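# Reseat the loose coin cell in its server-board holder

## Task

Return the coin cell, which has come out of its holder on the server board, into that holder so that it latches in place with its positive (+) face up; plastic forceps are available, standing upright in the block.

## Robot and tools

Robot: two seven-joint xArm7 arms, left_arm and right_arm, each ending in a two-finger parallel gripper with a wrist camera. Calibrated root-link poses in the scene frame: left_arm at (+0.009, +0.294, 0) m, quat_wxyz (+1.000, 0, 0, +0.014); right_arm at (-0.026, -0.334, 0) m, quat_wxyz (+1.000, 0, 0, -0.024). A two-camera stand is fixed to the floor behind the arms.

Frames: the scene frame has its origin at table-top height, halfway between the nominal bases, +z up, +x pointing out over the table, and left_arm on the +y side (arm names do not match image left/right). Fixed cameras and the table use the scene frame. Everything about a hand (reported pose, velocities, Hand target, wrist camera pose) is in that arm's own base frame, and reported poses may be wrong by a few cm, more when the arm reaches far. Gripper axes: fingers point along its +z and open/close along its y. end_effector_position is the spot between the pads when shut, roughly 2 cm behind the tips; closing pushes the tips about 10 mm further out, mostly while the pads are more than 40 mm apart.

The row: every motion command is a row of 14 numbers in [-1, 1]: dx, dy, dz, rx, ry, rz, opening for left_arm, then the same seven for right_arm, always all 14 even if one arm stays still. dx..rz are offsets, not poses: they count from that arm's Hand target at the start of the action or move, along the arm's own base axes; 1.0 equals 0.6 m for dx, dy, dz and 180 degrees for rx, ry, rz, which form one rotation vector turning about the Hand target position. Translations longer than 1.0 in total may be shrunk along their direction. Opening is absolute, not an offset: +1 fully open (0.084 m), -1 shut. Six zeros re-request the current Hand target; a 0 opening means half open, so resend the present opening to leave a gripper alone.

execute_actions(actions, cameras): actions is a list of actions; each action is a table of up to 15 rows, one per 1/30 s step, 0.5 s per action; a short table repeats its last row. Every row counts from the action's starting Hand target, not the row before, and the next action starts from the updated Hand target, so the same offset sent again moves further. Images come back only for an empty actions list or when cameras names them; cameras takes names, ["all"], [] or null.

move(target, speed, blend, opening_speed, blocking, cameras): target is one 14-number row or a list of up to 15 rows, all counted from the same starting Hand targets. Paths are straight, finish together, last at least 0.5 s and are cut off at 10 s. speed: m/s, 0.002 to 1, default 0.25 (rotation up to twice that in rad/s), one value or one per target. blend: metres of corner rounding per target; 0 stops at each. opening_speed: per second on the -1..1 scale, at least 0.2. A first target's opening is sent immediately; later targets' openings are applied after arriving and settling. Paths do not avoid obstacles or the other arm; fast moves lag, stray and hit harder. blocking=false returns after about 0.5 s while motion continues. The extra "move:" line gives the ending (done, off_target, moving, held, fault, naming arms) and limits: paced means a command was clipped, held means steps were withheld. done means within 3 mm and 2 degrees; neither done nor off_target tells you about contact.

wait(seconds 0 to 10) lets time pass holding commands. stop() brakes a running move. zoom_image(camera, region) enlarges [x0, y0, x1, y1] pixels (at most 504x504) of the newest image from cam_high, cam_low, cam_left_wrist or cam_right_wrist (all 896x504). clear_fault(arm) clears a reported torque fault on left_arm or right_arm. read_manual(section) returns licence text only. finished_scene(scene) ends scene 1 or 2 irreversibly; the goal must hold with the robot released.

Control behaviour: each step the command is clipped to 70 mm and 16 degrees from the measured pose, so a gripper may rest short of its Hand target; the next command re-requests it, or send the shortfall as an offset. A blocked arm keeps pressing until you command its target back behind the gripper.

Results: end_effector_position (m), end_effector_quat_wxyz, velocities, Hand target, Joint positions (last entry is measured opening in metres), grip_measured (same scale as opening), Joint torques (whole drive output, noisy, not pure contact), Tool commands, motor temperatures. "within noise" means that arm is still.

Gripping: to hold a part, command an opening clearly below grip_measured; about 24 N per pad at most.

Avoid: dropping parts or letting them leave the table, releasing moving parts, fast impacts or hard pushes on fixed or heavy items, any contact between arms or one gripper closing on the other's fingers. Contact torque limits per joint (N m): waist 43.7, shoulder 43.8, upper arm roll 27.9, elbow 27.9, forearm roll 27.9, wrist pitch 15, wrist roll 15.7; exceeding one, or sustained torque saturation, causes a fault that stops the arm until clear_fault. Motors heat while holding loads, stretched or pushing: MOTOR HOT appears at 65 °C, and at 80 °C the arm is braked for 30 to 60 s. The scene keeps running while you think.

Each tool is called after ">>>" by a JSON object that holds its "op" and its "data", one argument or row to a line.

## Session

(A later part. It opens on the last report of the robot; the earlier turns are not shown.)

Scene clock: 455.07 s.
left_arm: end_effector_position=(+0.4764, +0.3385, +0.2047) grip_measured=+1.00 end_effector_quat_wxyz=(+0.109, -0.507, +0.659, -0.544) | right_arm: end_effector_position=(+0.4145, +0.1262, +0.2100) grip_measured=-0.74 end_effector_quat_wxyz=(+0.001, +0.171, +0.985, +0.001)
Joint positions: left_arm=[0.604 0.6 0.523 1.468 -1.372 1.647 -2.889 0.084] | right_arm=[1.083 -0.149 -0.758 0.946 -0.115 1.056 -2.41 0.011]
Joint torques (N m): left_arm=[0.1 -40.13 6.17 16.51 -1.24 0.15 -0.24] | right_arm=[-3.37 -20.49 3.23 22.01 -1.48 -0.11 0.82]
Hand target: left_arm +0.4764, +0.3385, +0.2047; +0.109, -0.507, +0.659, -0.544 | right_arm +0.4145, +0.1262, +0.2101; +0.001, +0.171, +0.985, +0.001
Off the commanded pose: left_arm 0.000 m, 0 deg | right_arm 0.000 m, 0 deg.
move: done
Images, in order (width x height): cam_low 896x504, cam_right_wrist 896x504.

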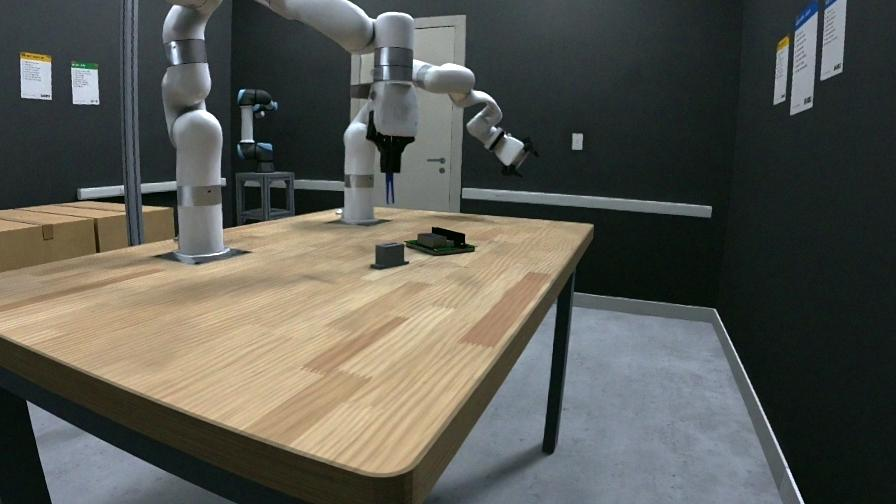

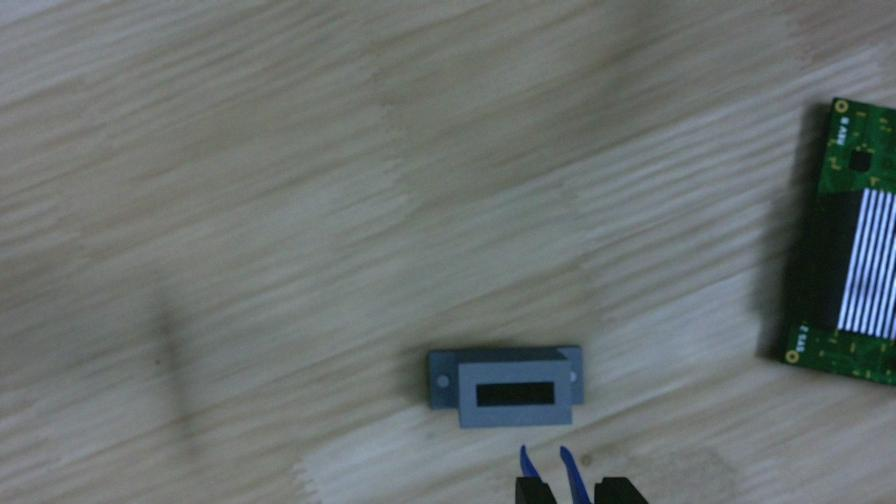

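>>> {"op": "move", "data": {
  "target": [-0.199,-0.8925,-0.2407,0.1568,-0.0028,-0.0458,-1,0.0433,0.359,-0.1,0,0,-0.0628,-0.72],
  "speed": 0.3,
  "cameras": ["all"]
}}

Scene clock: 544.67 s.
left_arm: end_effector_position=(+0.3570, -0.1970, +0.0603) grip_measured=-1.00 end_effector_quat_wxyz=(+0.193, -0.415, +0.806, -0.376) | right_arm: end_effector_position=(+0.4404, +0.3416, +0.1501) grip_measured=-0.74 end_effector_quat_wxyz=(+0.001, +0.268, +0.964, +0.001)
Joint positions: left_arm=[-0.3 -0.002 -0.179 0.422 -2.893 0.456 -1.704 0] | right_arm=[1.176 0.419 -0.595 1.357 0.272 1.017 -2.122 0.011]
Joint torques (N m): left_arm=[-6.4 -9.93 -2.35 8.76 -1.64 1.36 2.85] | right_arm=[-5.81 -28.82 -1.63 21.29 1.98 -0.06 0.86]
Motor temperatures (°C): left_arm=[41 42 40 51 42 39 36] | right_arm=[37 40 40 51 39 40 42]
Hand target: left_arm +0.3570, -0.1970, +0.0603; +0.193, -0.415, +0.806, -0.376 | right_arm +0.4404, +0.3416, +0.1501; +0.001, +0.268, +0.964, +0.001
Off the commanded pose: left_arm 0.000 m, 0 deg | right_arm 0.000 m, 0 deg.
move: done

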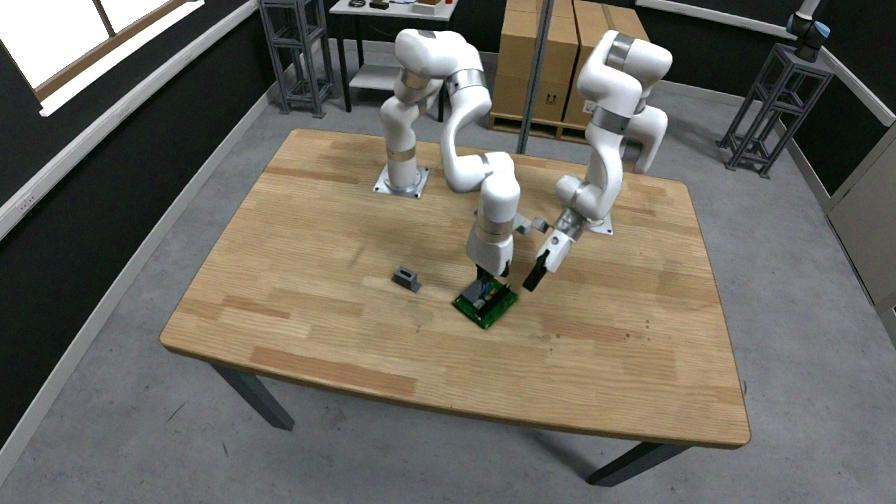

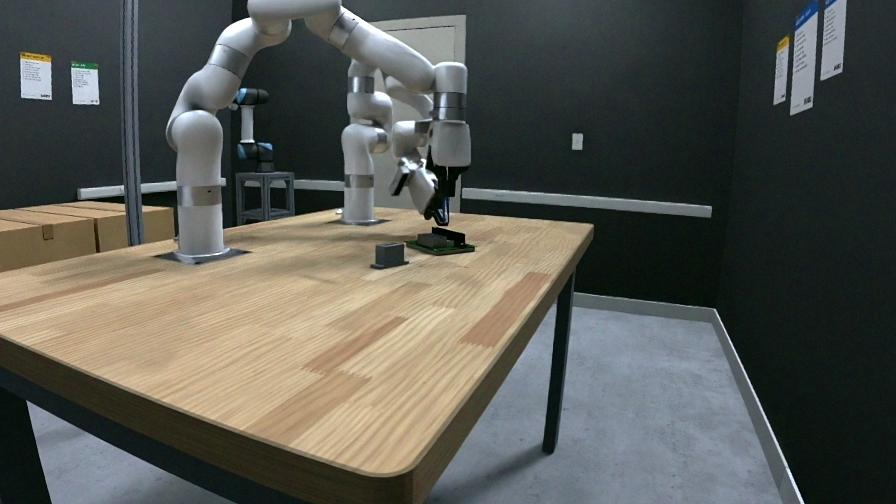

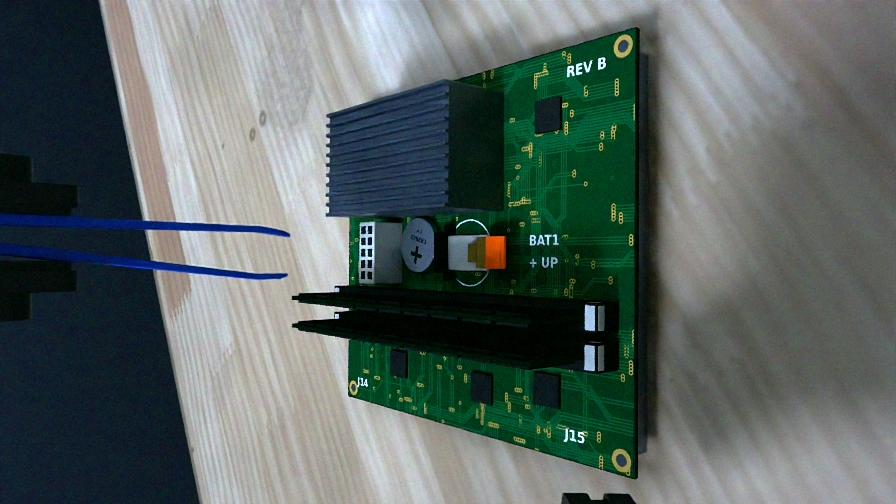

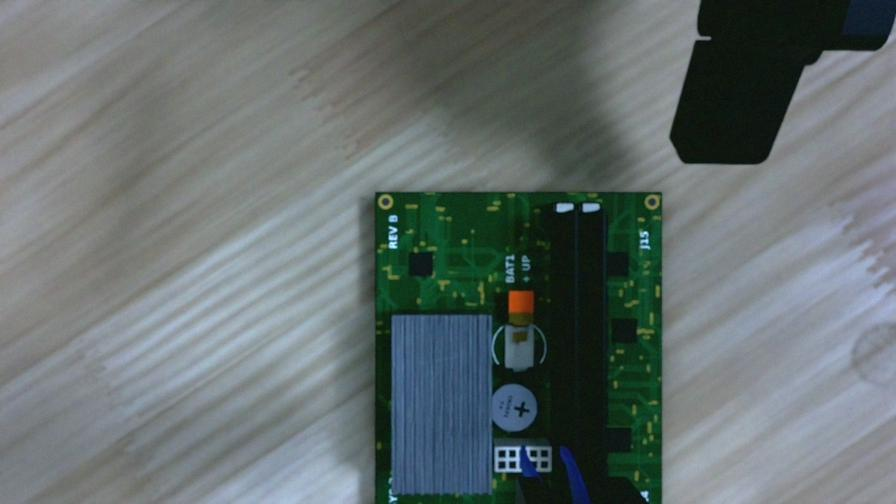

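>>> {"op": "zoom_image", "data": {
  "camera": "cam_right_wrist",
  "region": [470, 280, 610, 504]
}}

>>> {"op": "zoom_image", "data": {
  "camera": "cam_left_wrist",
  "region": [350, 200, 520, 300]
}}

Scaled by 2.250 from the camera's 896x504 image, which has a finer 1280x720 frame.

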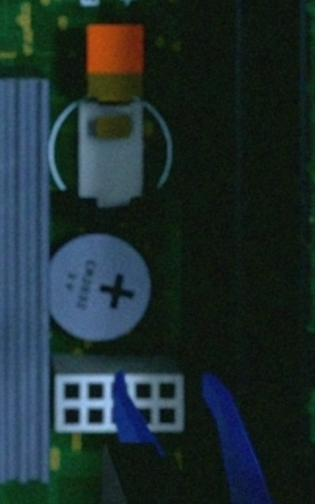

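Scaled by 2.965 from the camera's 896x504 image, which has a finer 1280x720 frame.

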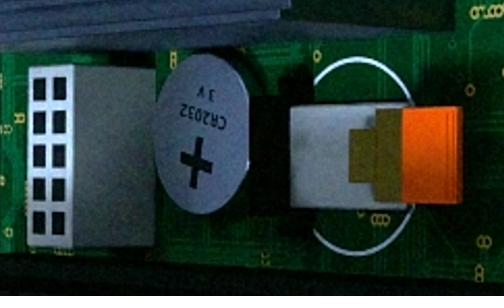

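>>> {"op": "zoom_image", "data": {
  "camera": "cam_left_wrist",
  "region": [425, 210, 515, 295]
}}

>>> {"op": "zoom_image", "data": {
  "camera": "cam_right_wrist",
  "region": [485, 280, 555, 400]
}}

Scaled by 5.600 from the camera's 896x504 image, which has a finer 1280x720 frame.

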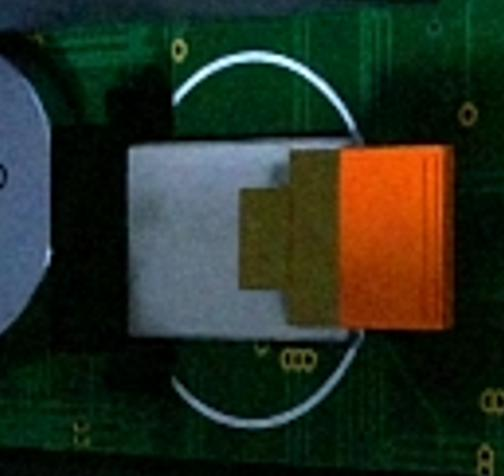

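Scaled by 4.200 from the camera's 896x504 image, which has a finer 1280x720 frame.

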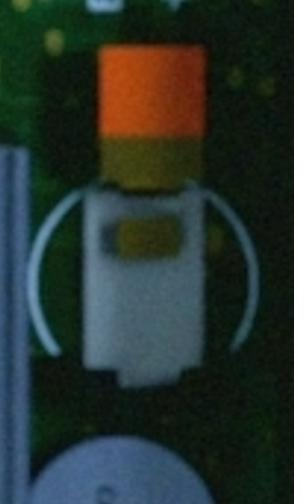

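>>> {"op": "move", "data": {
  "target": [
    [0,-0.04,0.13,0.1782,-0.1175,-0.0708,-1,0,0,0.25,0,0,0,-0.72],
    [0.0785,-0.127,0.0408,0.3564,-0.235,-0.1416,-1,0,0,0.25,0,0,0,-0.72]
  ],
  "speed": 0.3,
  "blend": [0.04,0],
  "cameras": ["cam_left_wrist"]
}}

>>> {"op": "zoom_image", "data": {
  "camera": "cam_left_wrist",
  "region": [380, 180, 540, 320]
}}

Scene clock: 672.40 s.
left_arm: end_effector_position=(+0.4041, -0.2732, +0.0848) grip_measured=-1.00 end_effector_quat_wxyz=(+0.557, +0.076, +0.825, -0.051) | right_arm: end_effector_position=(+0.4405, +0.3416, +0.3001) grip_measured=-0.74 end_effector_quat_wxyz=(+0.001, +0.268, +0.964, +0.001)
Joint positions: left_arm=[-0.235 0.235 -0.565 0.531 -3.882 1.003 0.341 0] | right_arm=[1.172 0.326 -0.633 1.673 0.194 1.408 -2.066 0.011]
Joint torques (N m): left_arm=[-5.89 -13.03 -0.25 14.43 -1.5 1.94 3.09] | right_arm=[-3.52 -27 -1.84 22.53 1.8 0.02 -0.36]
Hand target: left_arm +0.4041, -0.2732, +0.0848; +0.557, +0.076, +0.825, -0.051 | right_arm +0.4404, +0.3416, +0.3001; +0.001, +0.268, +0.964, +0.001
Off the commanded pose: left_arm 0.000 m, 0 deg | right_arm 0.000 m, 0 deg.
move: done
Images, in order (width x height): cam_left_wrist 896x504.

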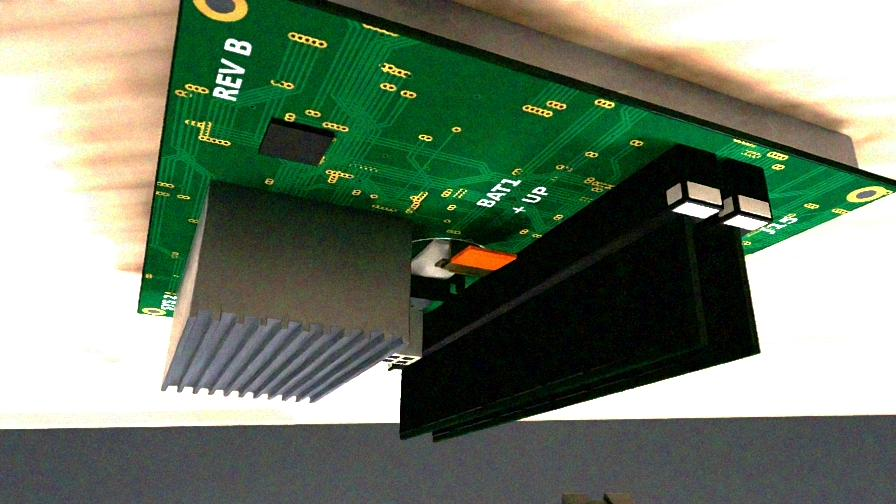

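Scaled by 3.150 from the camera's 896x504 image, which has a finer 1280x720 frame.

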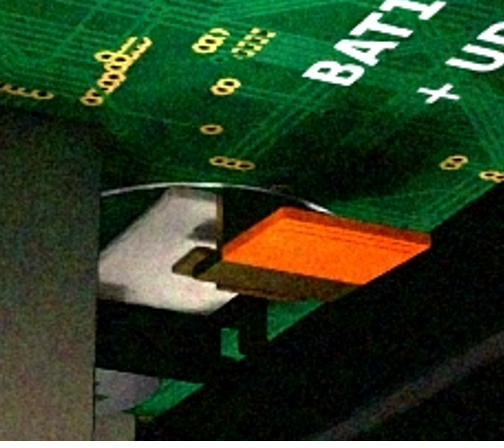

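>>> {"op": "zoom_image", "data": {
  "camera": "cam_left_wrist",
  "region": [405, 225, 485, 315]
}}

Scaled by 5.600 from the camera's 896x504 image, which has a finer 1280x720 frame.

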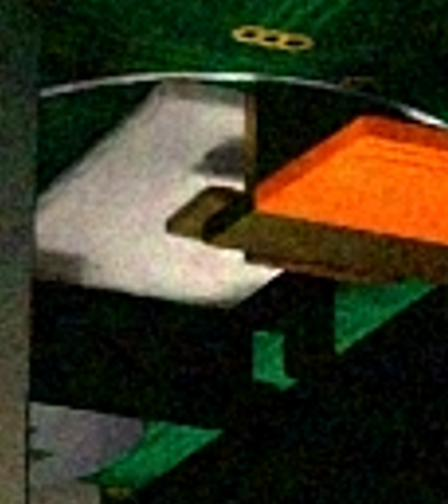

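>>> {"op": "move", "data": {
  "target": [
    [-0.1167,0.05,0.05,-0.3746,0.2197,0.123,-1,0.0428,-0.0258,-0.1667,0,0,0,-0.72],
    [-0.0677,-0.0268,-0.048,-0.3746,0.2197,0.123,-1,0.0428,-0.0258,-0.1667,0,0,0,-0.72]
  ],
  "speed": [0.3,0.15],
  "blend": [0.02,0],
  "cameras": ["cam_left_wrist","cam_right_wrist"]
}}

>>> {"op": "zoom_image", "data": {
  "camera": "cam_right_wrist",
  "region": [440, 200, 600, 340]
}}

Scene clock: 784.50 s.
left_arm: end_effector_position=(+0.3635, -0.2892, +0.0560) grip_measured=-1.00 end_effector_quat_wxyz=(+0.211, -0.406, +0.789, -0.410) | right_arm: end_effector_position=(+0.4661, +0.3261, +0.2000) grip_measured=-0.74 end_effector_quat_wxyz=(+0.001, +0.268, +0.964, +0.001)
Joint positions: left_arm=[-0.241 0.173 -0.426 0.553 -3.28 0.571 -1.419 0] | right_arm=[1.127 0.41 -0.621 1.49 0.257 1.16 -2.157 0.011]
Joint torques (N m): left_arm=[-6.15 -12.6 0.89 14.47 -1.71 1.57 3.03] | right_arm=[-5.23 -28.87 -1.66 14.71 1.83 -2.31 -0.67]
Hand target: left_arm +0.3634, -0.2892, +0.0560; +0.211, -0.406, +0.789, -0.410 | right_arm +0.4661, +0.3261, +0.2000; +0.001, +0.268, +0.964, +0.001
Off the commanded pose: left_arm 0.000 m, 0 deg | right_arm 0.000 m, 0 deg.
move: done
Images, in order (width x height): cam_left_wrist 896x504, cam_right_wrist 896x504.

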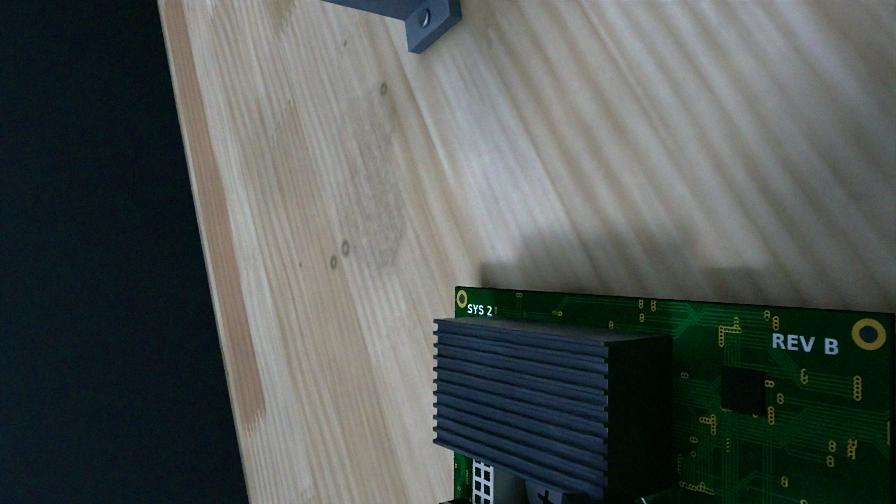

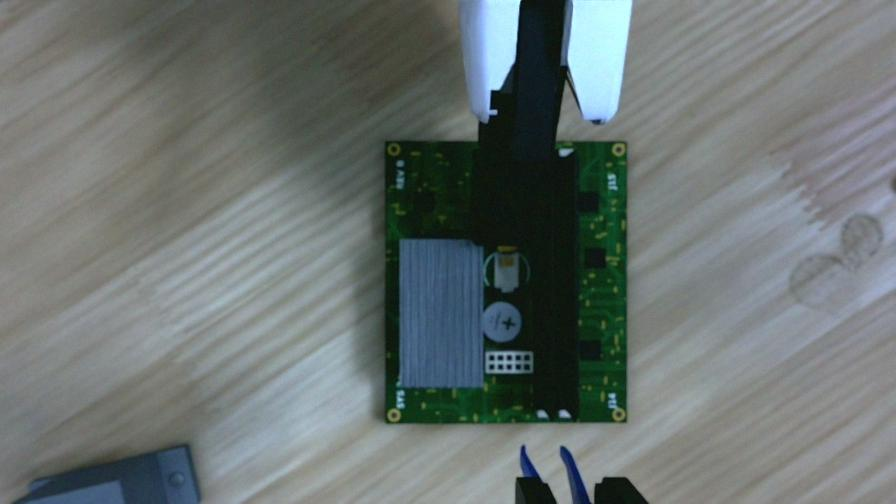

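Scaled by 3.150 from the camera's 896x504 image, which has a finer 1280x720 frame.

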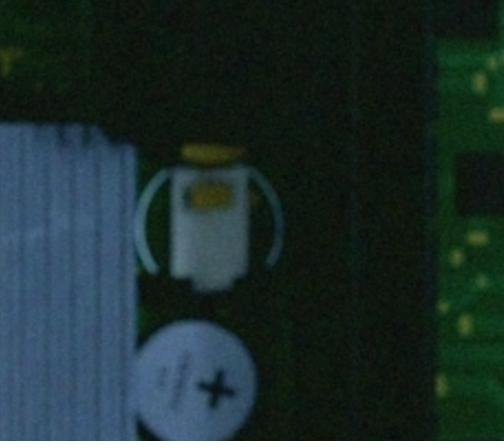

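>>> {"op": "move", "data": {
  "target": [0,0,-0.0167,0,0,0,-1,0,0,0,0,0,0,-0.72],
  "speed": 0.03,
  "cameras": []
}}

>>> {"op": "move", "data": {
  "target": [0,0,-0.01,0,0,0,-1,0,0,0,0,0,0,-0.72],
  "speed": 0.03,
  "cameras": ["cam_right_wrist"]
}}

>>> {"op": "zoom_image", "data": {
  "camera": "cam_right_wrist",
  "region": [470, 230, 540, 300]
}}

Scene clock: 790.77 s.
left_arm: end_effector_position=(+0.3640, -0.2895, +0.0470) grip_measured=-1.00 end_effector_quat_wxyz=(+0.212, -0.406, +0.788, -0.411) | right_arm: end_effector_position=(+0.4661, +0.3261, +0.2000) grip_measured=-0.74 end_effector_quat_wxyz=(+0.001, +0.268, +0.964, +0.001)
Joint positions: left_arm=[-0.242 0.208 -0.421 0.554 -3.279 0.605 -1.408 0] | right_arm=[1.127 0.41 -0.621 1.49 0.257 1.16 -2.157 0.011]
Joint torques (N m): left_arm=[-5.31 31.65 5.74 2.45 0.55 -2.38 4.04] | right_arm=[-5.28 -29.58 -1.7 14.64 1.67 -2.19 -0.62]
Hand target: left_arm +0.3634, -0.2892, +0.0460; +0.211, -0.406, +0.789, -0.410 | right_arm +0.4661, +0.3261, +0.2000; +0.001, +0.268, +0.964, +0.001
Off the commanded pose: left_arm 0.001 m, 0 deg | right_arm 0.000 m, 0 deg.
move: done
No camera images: "cameras" was empty.

Scene clock: 791.47 s.
left_arm: end_effector_position=(+0.3742, -0.2921, +0.0679) grip_measured=-1.00 end_effector_quat_wxyz=(+0.229, -0.396, +0.780, -0.426) | right_arm: end_effector_position=(+0.4661, +0.3261, +0.2000) grip_measured=-0.74 end_effector_quat_wxyz=(+0.001, +0.268, +0.964, +0.001)
Joint positions: left_arm=[-0.243 0.16 -0.421 0.554 -3.279 0.609 -1.407 0] | right_arm=[1.127 0.41 -0.621 1.49 0.257 1.16 -2.157 0.011]
Joint torques (N m): left_arm=[0.44 -29.39 0.61 13.06 -0.3 1.03 -0.24] | right_arm=[-5.76 -29.34 -1.58 14.55 1.59 -1.95 -0.55]
Hand target: left_arm +0.3742, -0.2921, +0.0679; +0.229, -0.396, +0.780, -0.426 (not the last commanded pose) | right_arm +0.4661, +0.3261, +0.2000; +0.001, +0.268, +0.964, +0.001
Tool commands: left_gripper/opening=-1.0 right_gripper/opening=-0.72
Off the commanded pose: left_arm 0.030 m, 3 deg | right_arm 0.000 m, 0 deg.
TORQUE FAULT: the external load on joint 2 (shoulder) of the left arm reached its load limit, and that arm stopped. The contact can be on any part of that arm beyond that joint, not only on its tool. A torque fault puts only its own arm into a fault stop. That arm's remaining commands of this call were not run. The hold on joint 2 (shoulder) of that arm was moved back by the arm itself, up to 3 degrees, as the stop began. That arm is still stopped at the end of this call. While its stop runs, that arm, its gripper or tool too, takes no new command.
CLEAR FAULT: the left arm stays stopped (state 4) until you call clear_fault(arm="left_arm").
End effector pose when the fault began: left_arm: position (+0.3642, -0.2895, +0.0463), quat_wxyz (+0.212, -0.406, +0.788, -0.411)
Joint positions when the fault began: left_arm=[-0.243 0.211 -0.42 0.554 -3.279 0.609 -1.407 0]
move: fault (left_arm)
Images, in order (width x height): cam_right_wrist 896x504.

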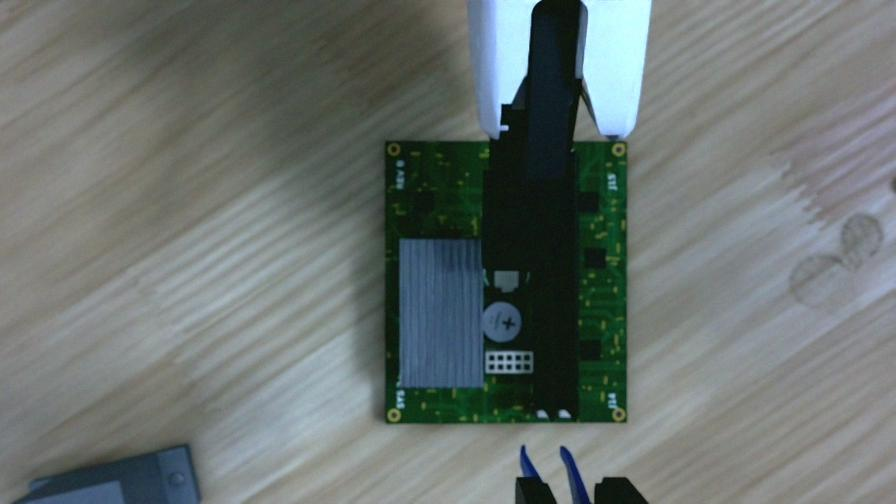

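Scaled by 7.200 from the camera's 896x504 image, which has a finer 1280x720 frame.

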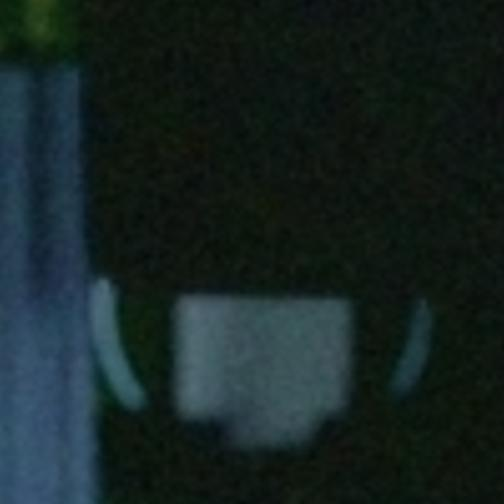

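>>> {"op": "clear_fault", "data": {
  "arm": "left_arm",
  "cameras": ["cam_left_wrist"]
}}

Scene clock: 797.83 s.
left_arm: end_effector_position=(+0.3742, -0.2921, +0.0679) grip_measured=-1.00 end_effector_quat_wxyz=(+0.229, -0.396, +0.780, -0.426) | right_arm: end_effector_position=(+0.4661, +0.3261, +0.2000) grip_measured=-0.74 end_effector_quat_wxyz=(+0.001, +0.268, +0.964, +0.001)
Joint positions: left_arm=[-0.243 0.16 -0.421 0.554 -3.279 0.609 -1.407 0] | right_arm=[1.127 0.41 -0.621 1.49 0.257 1.16 -2.157 0.011]
Joint torques (N m): left_arm=[0.25 -29.04 0.73 12.81 -0.44 0.97 -0.08] | right_arm=[-5.52 -29.25 -1.85 14.54 1.51 -2.23 -0.63]
Hand target: left_arm +0.3742, -0.2921, +0.0679; +0.229, -0.396, +0.780, -0.426 (not the last commanded pose) | right_arm +0.4661, +0.3261, +0.2000; +0.001, +0.268, +0.964, +0.001
Tool commands: left_gripper/opening=-1.0 right_gripper/opening=-0.72
Off the commanded pose: left_arm 0.030 m, 3 deg | right_arm 0.000 m, 0 deg.
TORQUE FAULT, CONTINUED: the left arm's stop, for the torque fault of joint 2 (shoulder) that an earlier result reported, is over. The call counts as one of the actions that you can send in this scene. The hold on joint 2 (shoulder) of that arm was moved back by the arm itself, up to 3 degrees, as the stop began. That arm's target is now where it stood when the stop ended, not its last command. That arm's gripper keeps its grip as last carried out, and that arm accepts commands again: back off and push less far.
CLEAR FAULT: your call cleared the left arm's torque fault. If a joint's load stays at its limit, that arm stops again at once.
Images, in order (width x height): cam_left_wrist 896x504.

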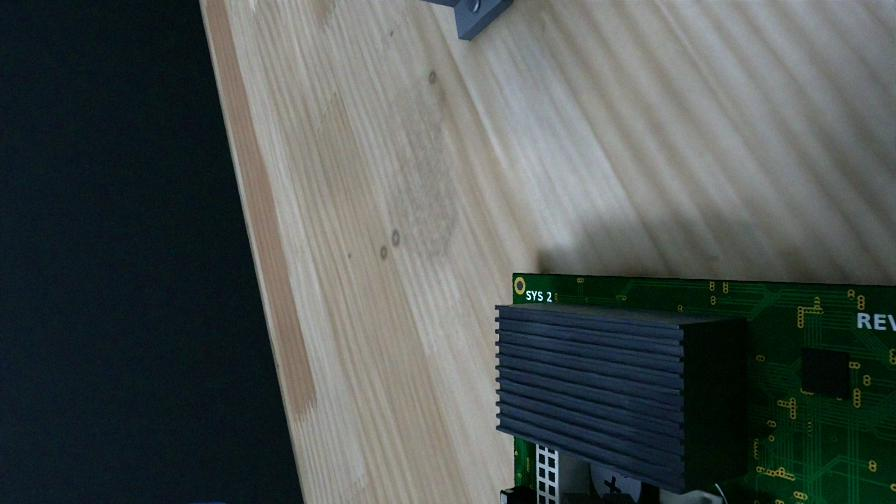

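>>> {"op": "move", "data": {
  "target": [
    [-0.08,0.03,0.06,0.0201,0.0395,0.0004,-1,-0.0588,0.0318,-0.108,0,0,0,-0.72],
    [-0.0287,0.1585,-0.0127,0.0201,0.0395,0.0004,-1,-0.0588,0.0318,-0.108,0,0,0,-0.68]
  ],
  "speed": 0.25,
  "blend": [0.03,0],
  "opening_speed": 0.3,
  "cameras": ["cam_left_wrist","cam_right_wrist"]
}}

>>> {"op": "zoom_image", "data": {
  "camera": "cam_left_wrist",
  "region": [300, 160, 540, 340]
}}

Scene clock: 829.67 s.
left_arm: end_effector_position=(+0.3570, -0.1970, +0.0603) grip_measured=-1.00 end_effector_quat_wxyz=(+0.193, -0.415, +0.806, -0.375) | right_arm: end_effector_position=(+0.4308, +0.3452, +0.1352) grip_measured=-0.70 end_effector_quat_wxyz=(+0.001, +0.268, +0.964, +0.001)
Joint positions: left_arm=[-0.158 -0.002 -0.321 0.423 -2.892 0.455 -1.706 0] | right_arm=[1.194 0.421 -0.588 1.314 0.278 0.974 -2.112 0.013]
Joint torques (N m): left_arm=[6.39 -8.74 2.62 14.58 0.95 1.52 -3.31] | right_arm=[5.65 -28.38 -1.65 13.75 1.67 -2.06 0.82]
Hand target: left_arm +0.3570, -0.1970, +0.0603; +0.193, -0.415, +0.806, -0.375 | right_arm +0.4308, +0.3452, +0.1352; +0.001, +0.268, +0.964, +0.001
Off the commanded pose: left_arm 0.000 m, 0 deg | right_arm 0.000 m, 0 deg.
move: done
Images, in order (width x height): cam_left_wrist 896x504, cam_right_wrist 896x504.

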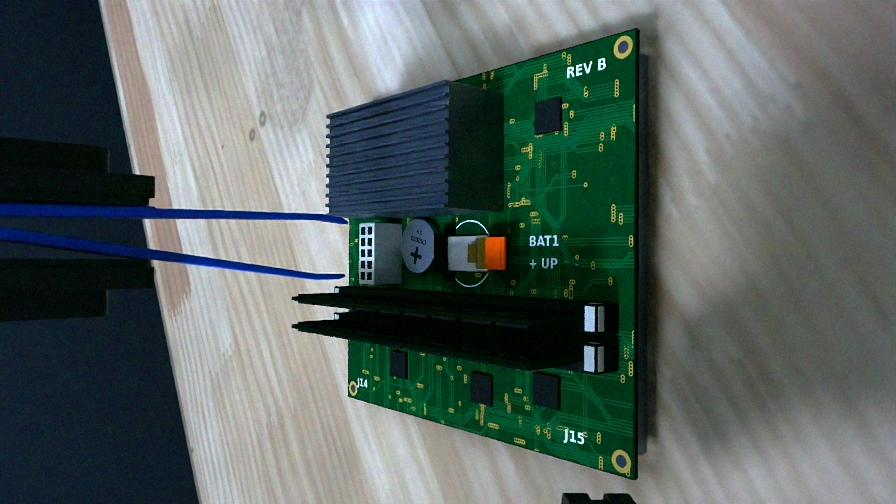

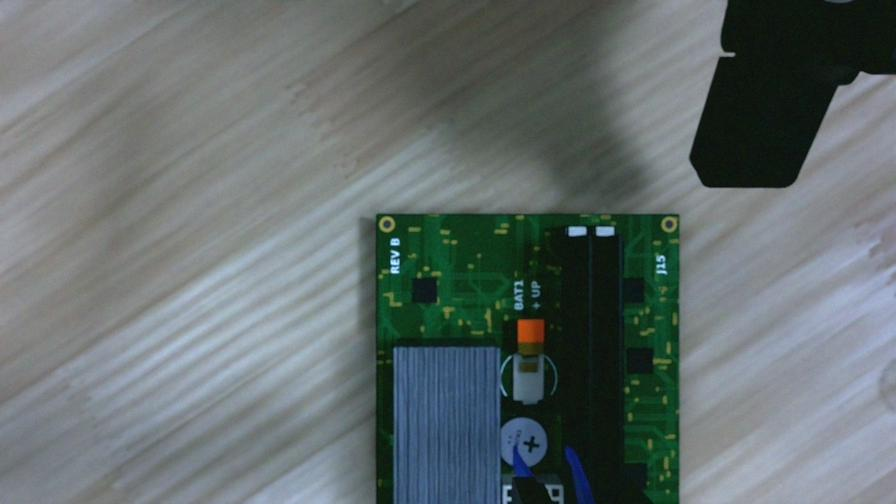

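Scaled by 2.100 from the camera's 896x504 image, which has a finer 1280x720 frame.

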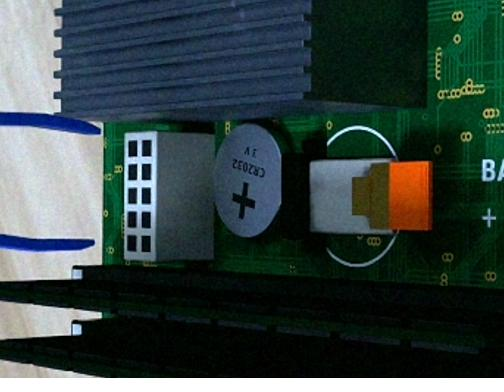

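>>> {"op": "move", "data": {
  "target": [
    [0,0,0,0,0,0,-1,0.0003,0.0006,-0.0283,0,0,0,-0.68],
    [0,0,0,0,0,0,-1,0.0003,0.0006,-0.0283,0,0,0,-0.64]
  ],
  "speed": 0.1,
  "opening_speed": 0.3,
  "cameras": ["cam_left_wrist","cam_right_wrist"]
}}

>>> {"op": "zoom_image", "data": {
  "camera": "cam_left_wrist",
  "region": [340, 180, 520, 310]
}}

>>> {"op": "zoom_image", "data": {
  "camera": "cam_right_wrist",
  "region": [480, 360, 620, 504]
}}

Scene clock: 844.83 s.
left_arm: end_effector_position=(+0.3570, -0.1970, +0.0603) grip_measured=-1.00 end_effector_quat_wxyz=(+0.193, -0.415, +0.806, -0.375) | right_arm: end_effector_position=(+0.4310, +0.3456, +0.1183) grip_measured=-0.66 end_effector_quat_wxyz=(+0.001, +0.268, +0.964, +0.001)
Joint positions: left_arm=[-0.158 -0.002 -0.321 0.423 -2.892 0.455 -1.706 0] | right_arm=[1.187 0.447 -0.578 1.299 0.298 0.936 -2.124 0.015]
Joint torques (N m): left_arm=[5.96 -8.98 2.41 14.73 1.29 1.24 -3.11] | right_arm=[-5.38 -29.3 -1.61 13.59 1.93 -2.19 -0.79]
Hand target: left_arm +0.3570, -0.1970, +0.0603; +0.193, -0.415, +0.806, -0.375 | right_arm +0.4310, +0.3456, +0.1183; +0.001, +0.268, +0.964, +0.001
Off the commanded pose: left_arm 0.000 m, 0 deg | right_arm 0.000 m, 0 deg.
move: done
Images, in order (width x height): cam_left_wrist 896x504, cam_right_wrist 896x504.

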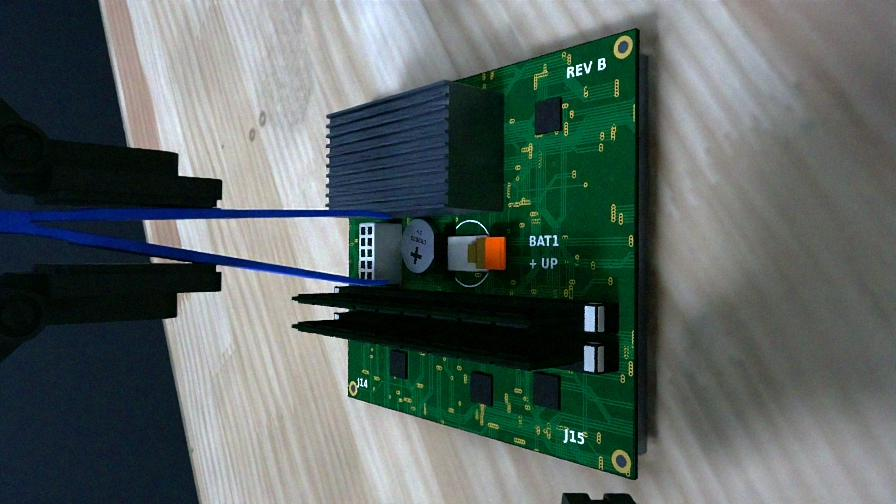

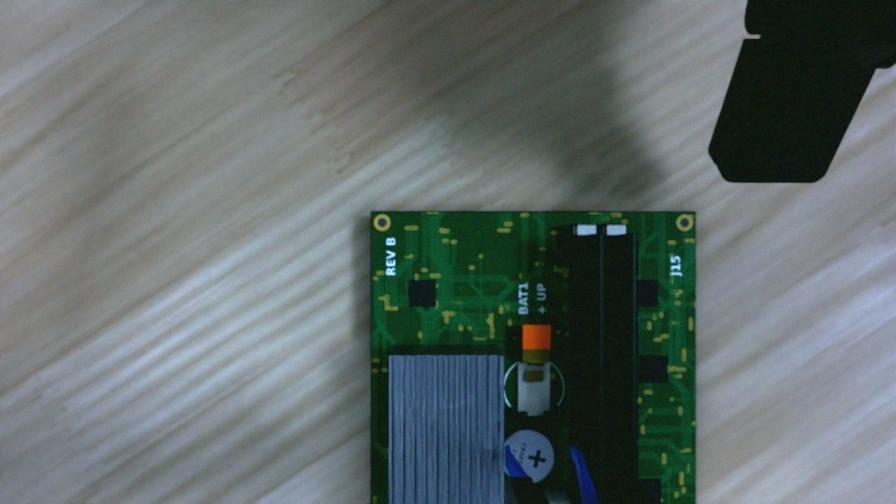

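Scaled by 2.800 from the camera's 896x504 image, which has a finer 1280x720 frame.

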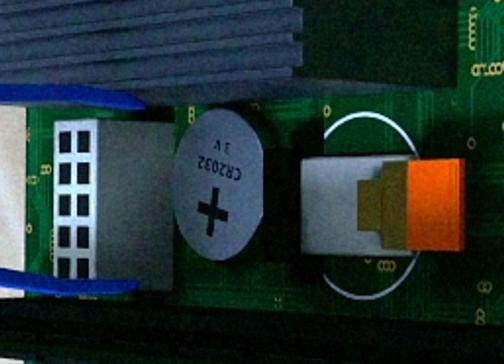

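Scaled by 3.500 from the camera's 896x504 image, which has a finer 1280x720 frame.

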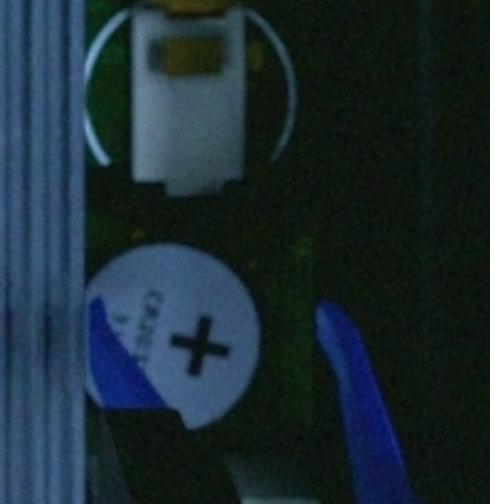

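>>> {"op": "move", "data": {
  "target": [
    [0,0,0,0,0,0,-1,0.0008,0.0013,0,0,0,0,-0.64],
    [0,0,0,0,0,0,-1,0.0008,0.0013,-0.0322,0,0,0,-0.64]
  ],
  "speed": 0.06,
  "cameras": ["cam_left_wrist","cam_right_wrist"]
}}

>>> {"op": "zoom_image", "data": {
  "camera": "cam_left_wrist",
  "region": [340, 180, 520, 310]
}}

>>> {"op": "zoom_image", "data": {
  "camera": "cam_right_wrist",
  "region": [480, 360, 620, 504]
}}

Scene clock: 856.03 s.
left_arm: end_effector_position=(+0.3570, -0.1970, +0.0603) grip_measured=-1.00 end_effector_quat_wxyz=(+0.193, -0.415, +0.806, -0.375) | right_arm: end_effector_position=(+0.4315, +0.3464, +0.0990) grip_measured=-0.66 end_effector_quat_wxyz=(+0.001, +0.268, +0.964, +0.001)
Joint positions: left_arm=[-0.158 -0.002 -0.321 0.423 -2.892 0.455 -1.706 0] | right_arm=[1.177 0.48 -0.563 1.287 0.322 0.895 -2.139 0.015]
Joint torques (N m): left_arm=[6.44 -8.99 2.55 14.6 1.31 1.15 -3.24] | right_arm=[-5.38 -29.98 -1.86 13.25 1.91 -2.08 -0.7]
Hand target: left_arm +0.3570, -0.1970, +0.0603; +0.193, -0.415, +0.806, -0.375 | right_arm +0.4315, +0.3463, +0.0989; +0.001, +0.268, +0.964, +0.001
Off the commanded pose: left_arm 0.000 m, 0 deg | right_arm 0.000 m, 0 deg.
move: done
Images, in order (width x height): cam_left_wrist 896x504, cam_right_wrist 896x504.

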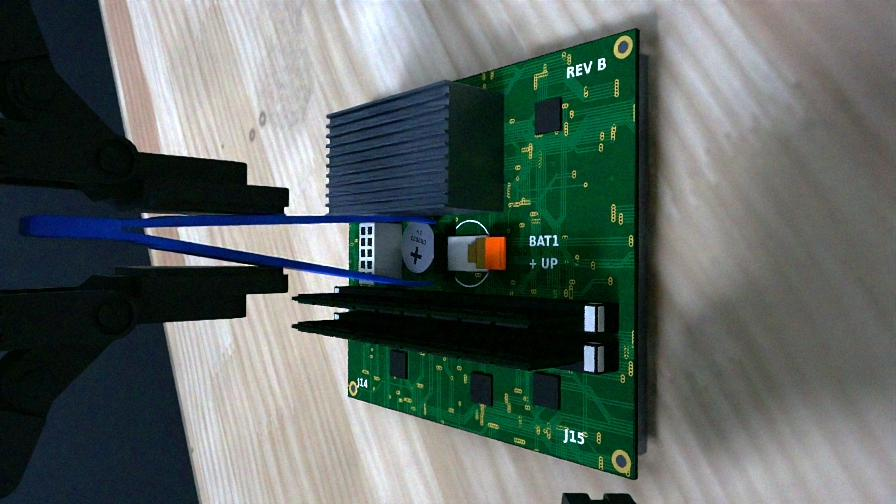

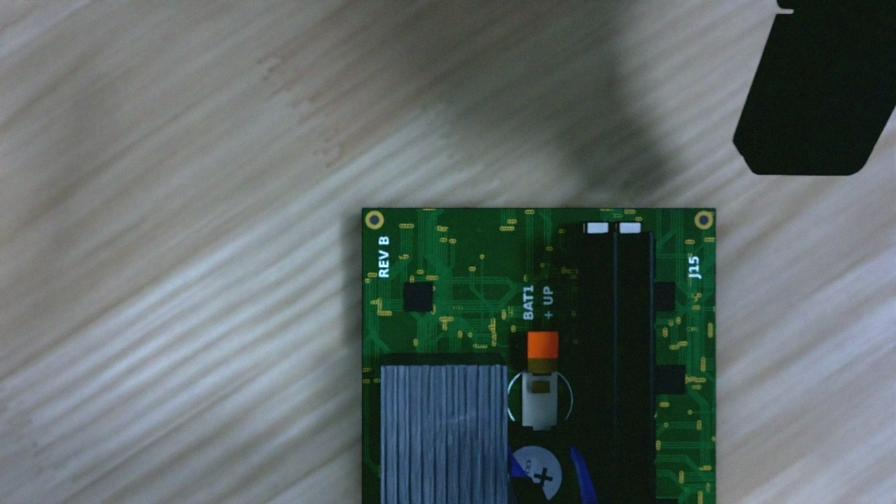

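Scaled by 2.800 from the camera's 896x504 image, which has a finer 1280x720 frame.

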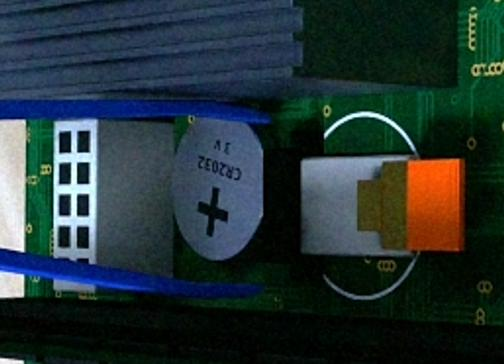

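Scaled by 3.500 from the camera's 896x504 image, which has a finer 1280x720 frame.

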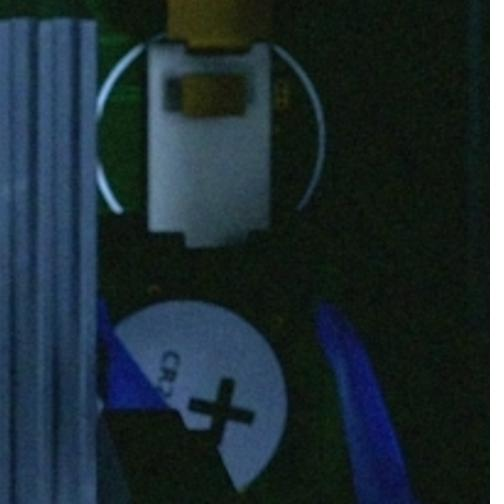

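>>> {"op": "move", "data": {
  "target": [0,0,0,0,0,0,-1,0,0,0,0,0,0,-0.71],
  "opening_speed": 0.2,
  "cameras": ["cam_left_wrist","cam_right_wrist"]
}}

>>> {"op": "zoom_image", "data": {
  "camera": "cam_left_wrist",
  "region": [340, 180, 520, 310]
}}

>>> {"op": "zoom_image", "data": {
  "camera": "cam_right_wrist",
  "region": [480, 360, 620, 504]
}}

Scene clock: 863.10 s.
left_arm: end_effector_position=(+0.3570, -0.1970, +0.0603) grip_measured=-1.00 end_effector_quat_wxyz=(+0.193, -0.415, +0.806, -0.375) | right_arm: end_effector_position=(+0.4315, +0.3463, +0.0989) grip_measured=-0.73 end_effector_quat_wxyz=(+0.001, +0.268, +0.964, +0.001)
Joint positions: left_arm=[-0.158 -0.002 -0.321 0.423 -2.892 0.455 -1.706 0] | right_arm=[1.177 0.48 -0.563 1.287 0.322 0.895 -2.139 0.012]
Joint torques (N m): left_arm=[6.12 -9.12 2.31 14.57 1.01 0.99 -3.49] | right_arm=[-5.68 -29.86 -1.82 13.1 1.67 -2.19 -0.71]
Motor temperatures (°C): left_arm=[40 40 40 51 41 40 37] | right_arm=[37 40 39 46 39 40 41]
Hand target: left_arm +0.3570, -0.1970, +0.0603; +0.193, -0.415, +0.806, -0.375 | right_arm +0.4315, +0.3463, +0.0989; +0.001, +0.268, +0.964, +0.001
Off the commanded pose: left_arm 0.000 m, 0 deg | right_arm 0.000 m, 0 deg.
move: done
Images, in order (width x height): cam_left_wrist 896x504, cam_right_wrist 896x504.

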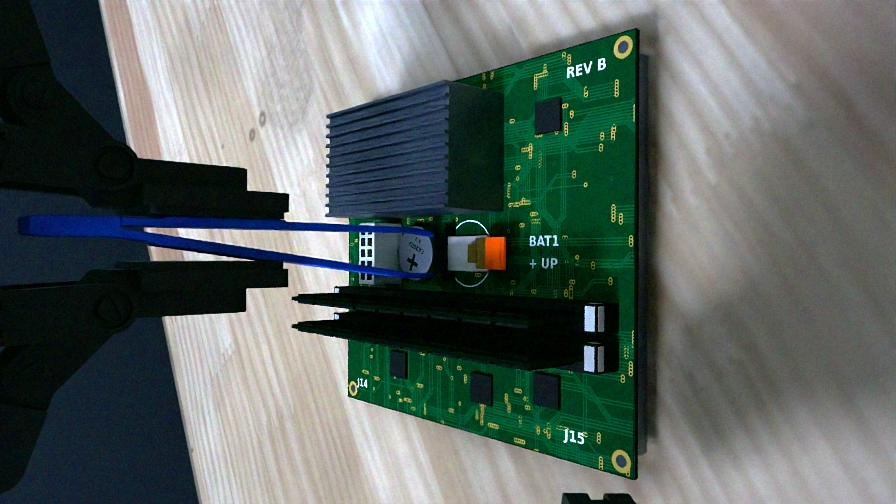

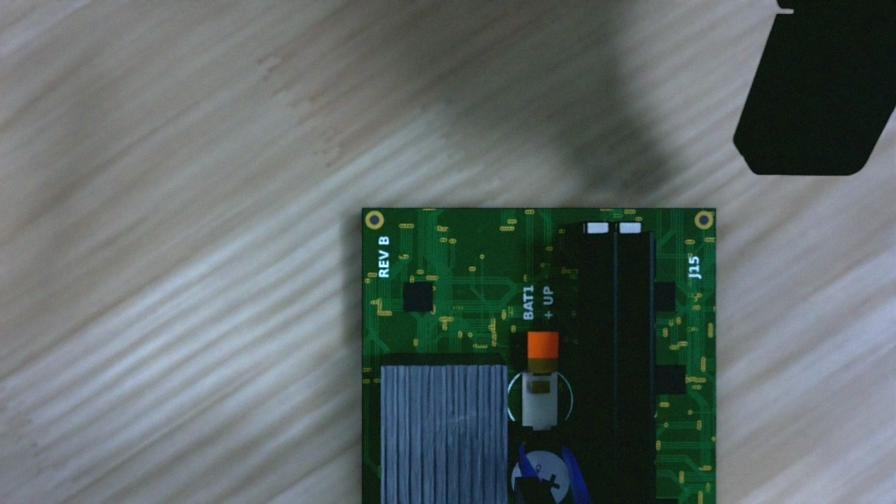

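Scaled by 2.800 from the camera's 896x504 image, which has a finer 1280x720 frame.

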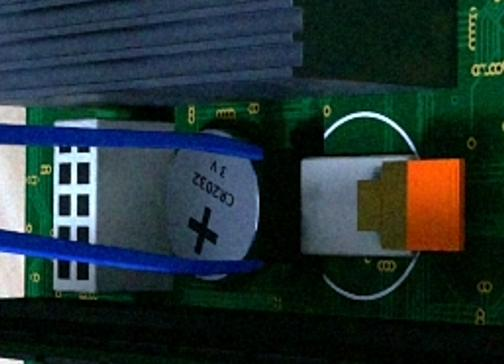

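Scaled by 3.500 from the camera's 896x504 image, which has a finer 1280x720 frame.

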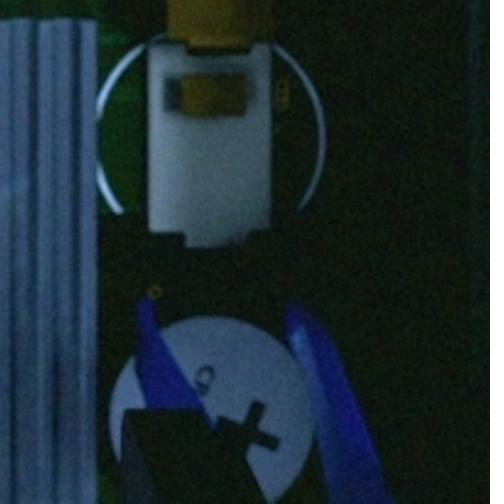

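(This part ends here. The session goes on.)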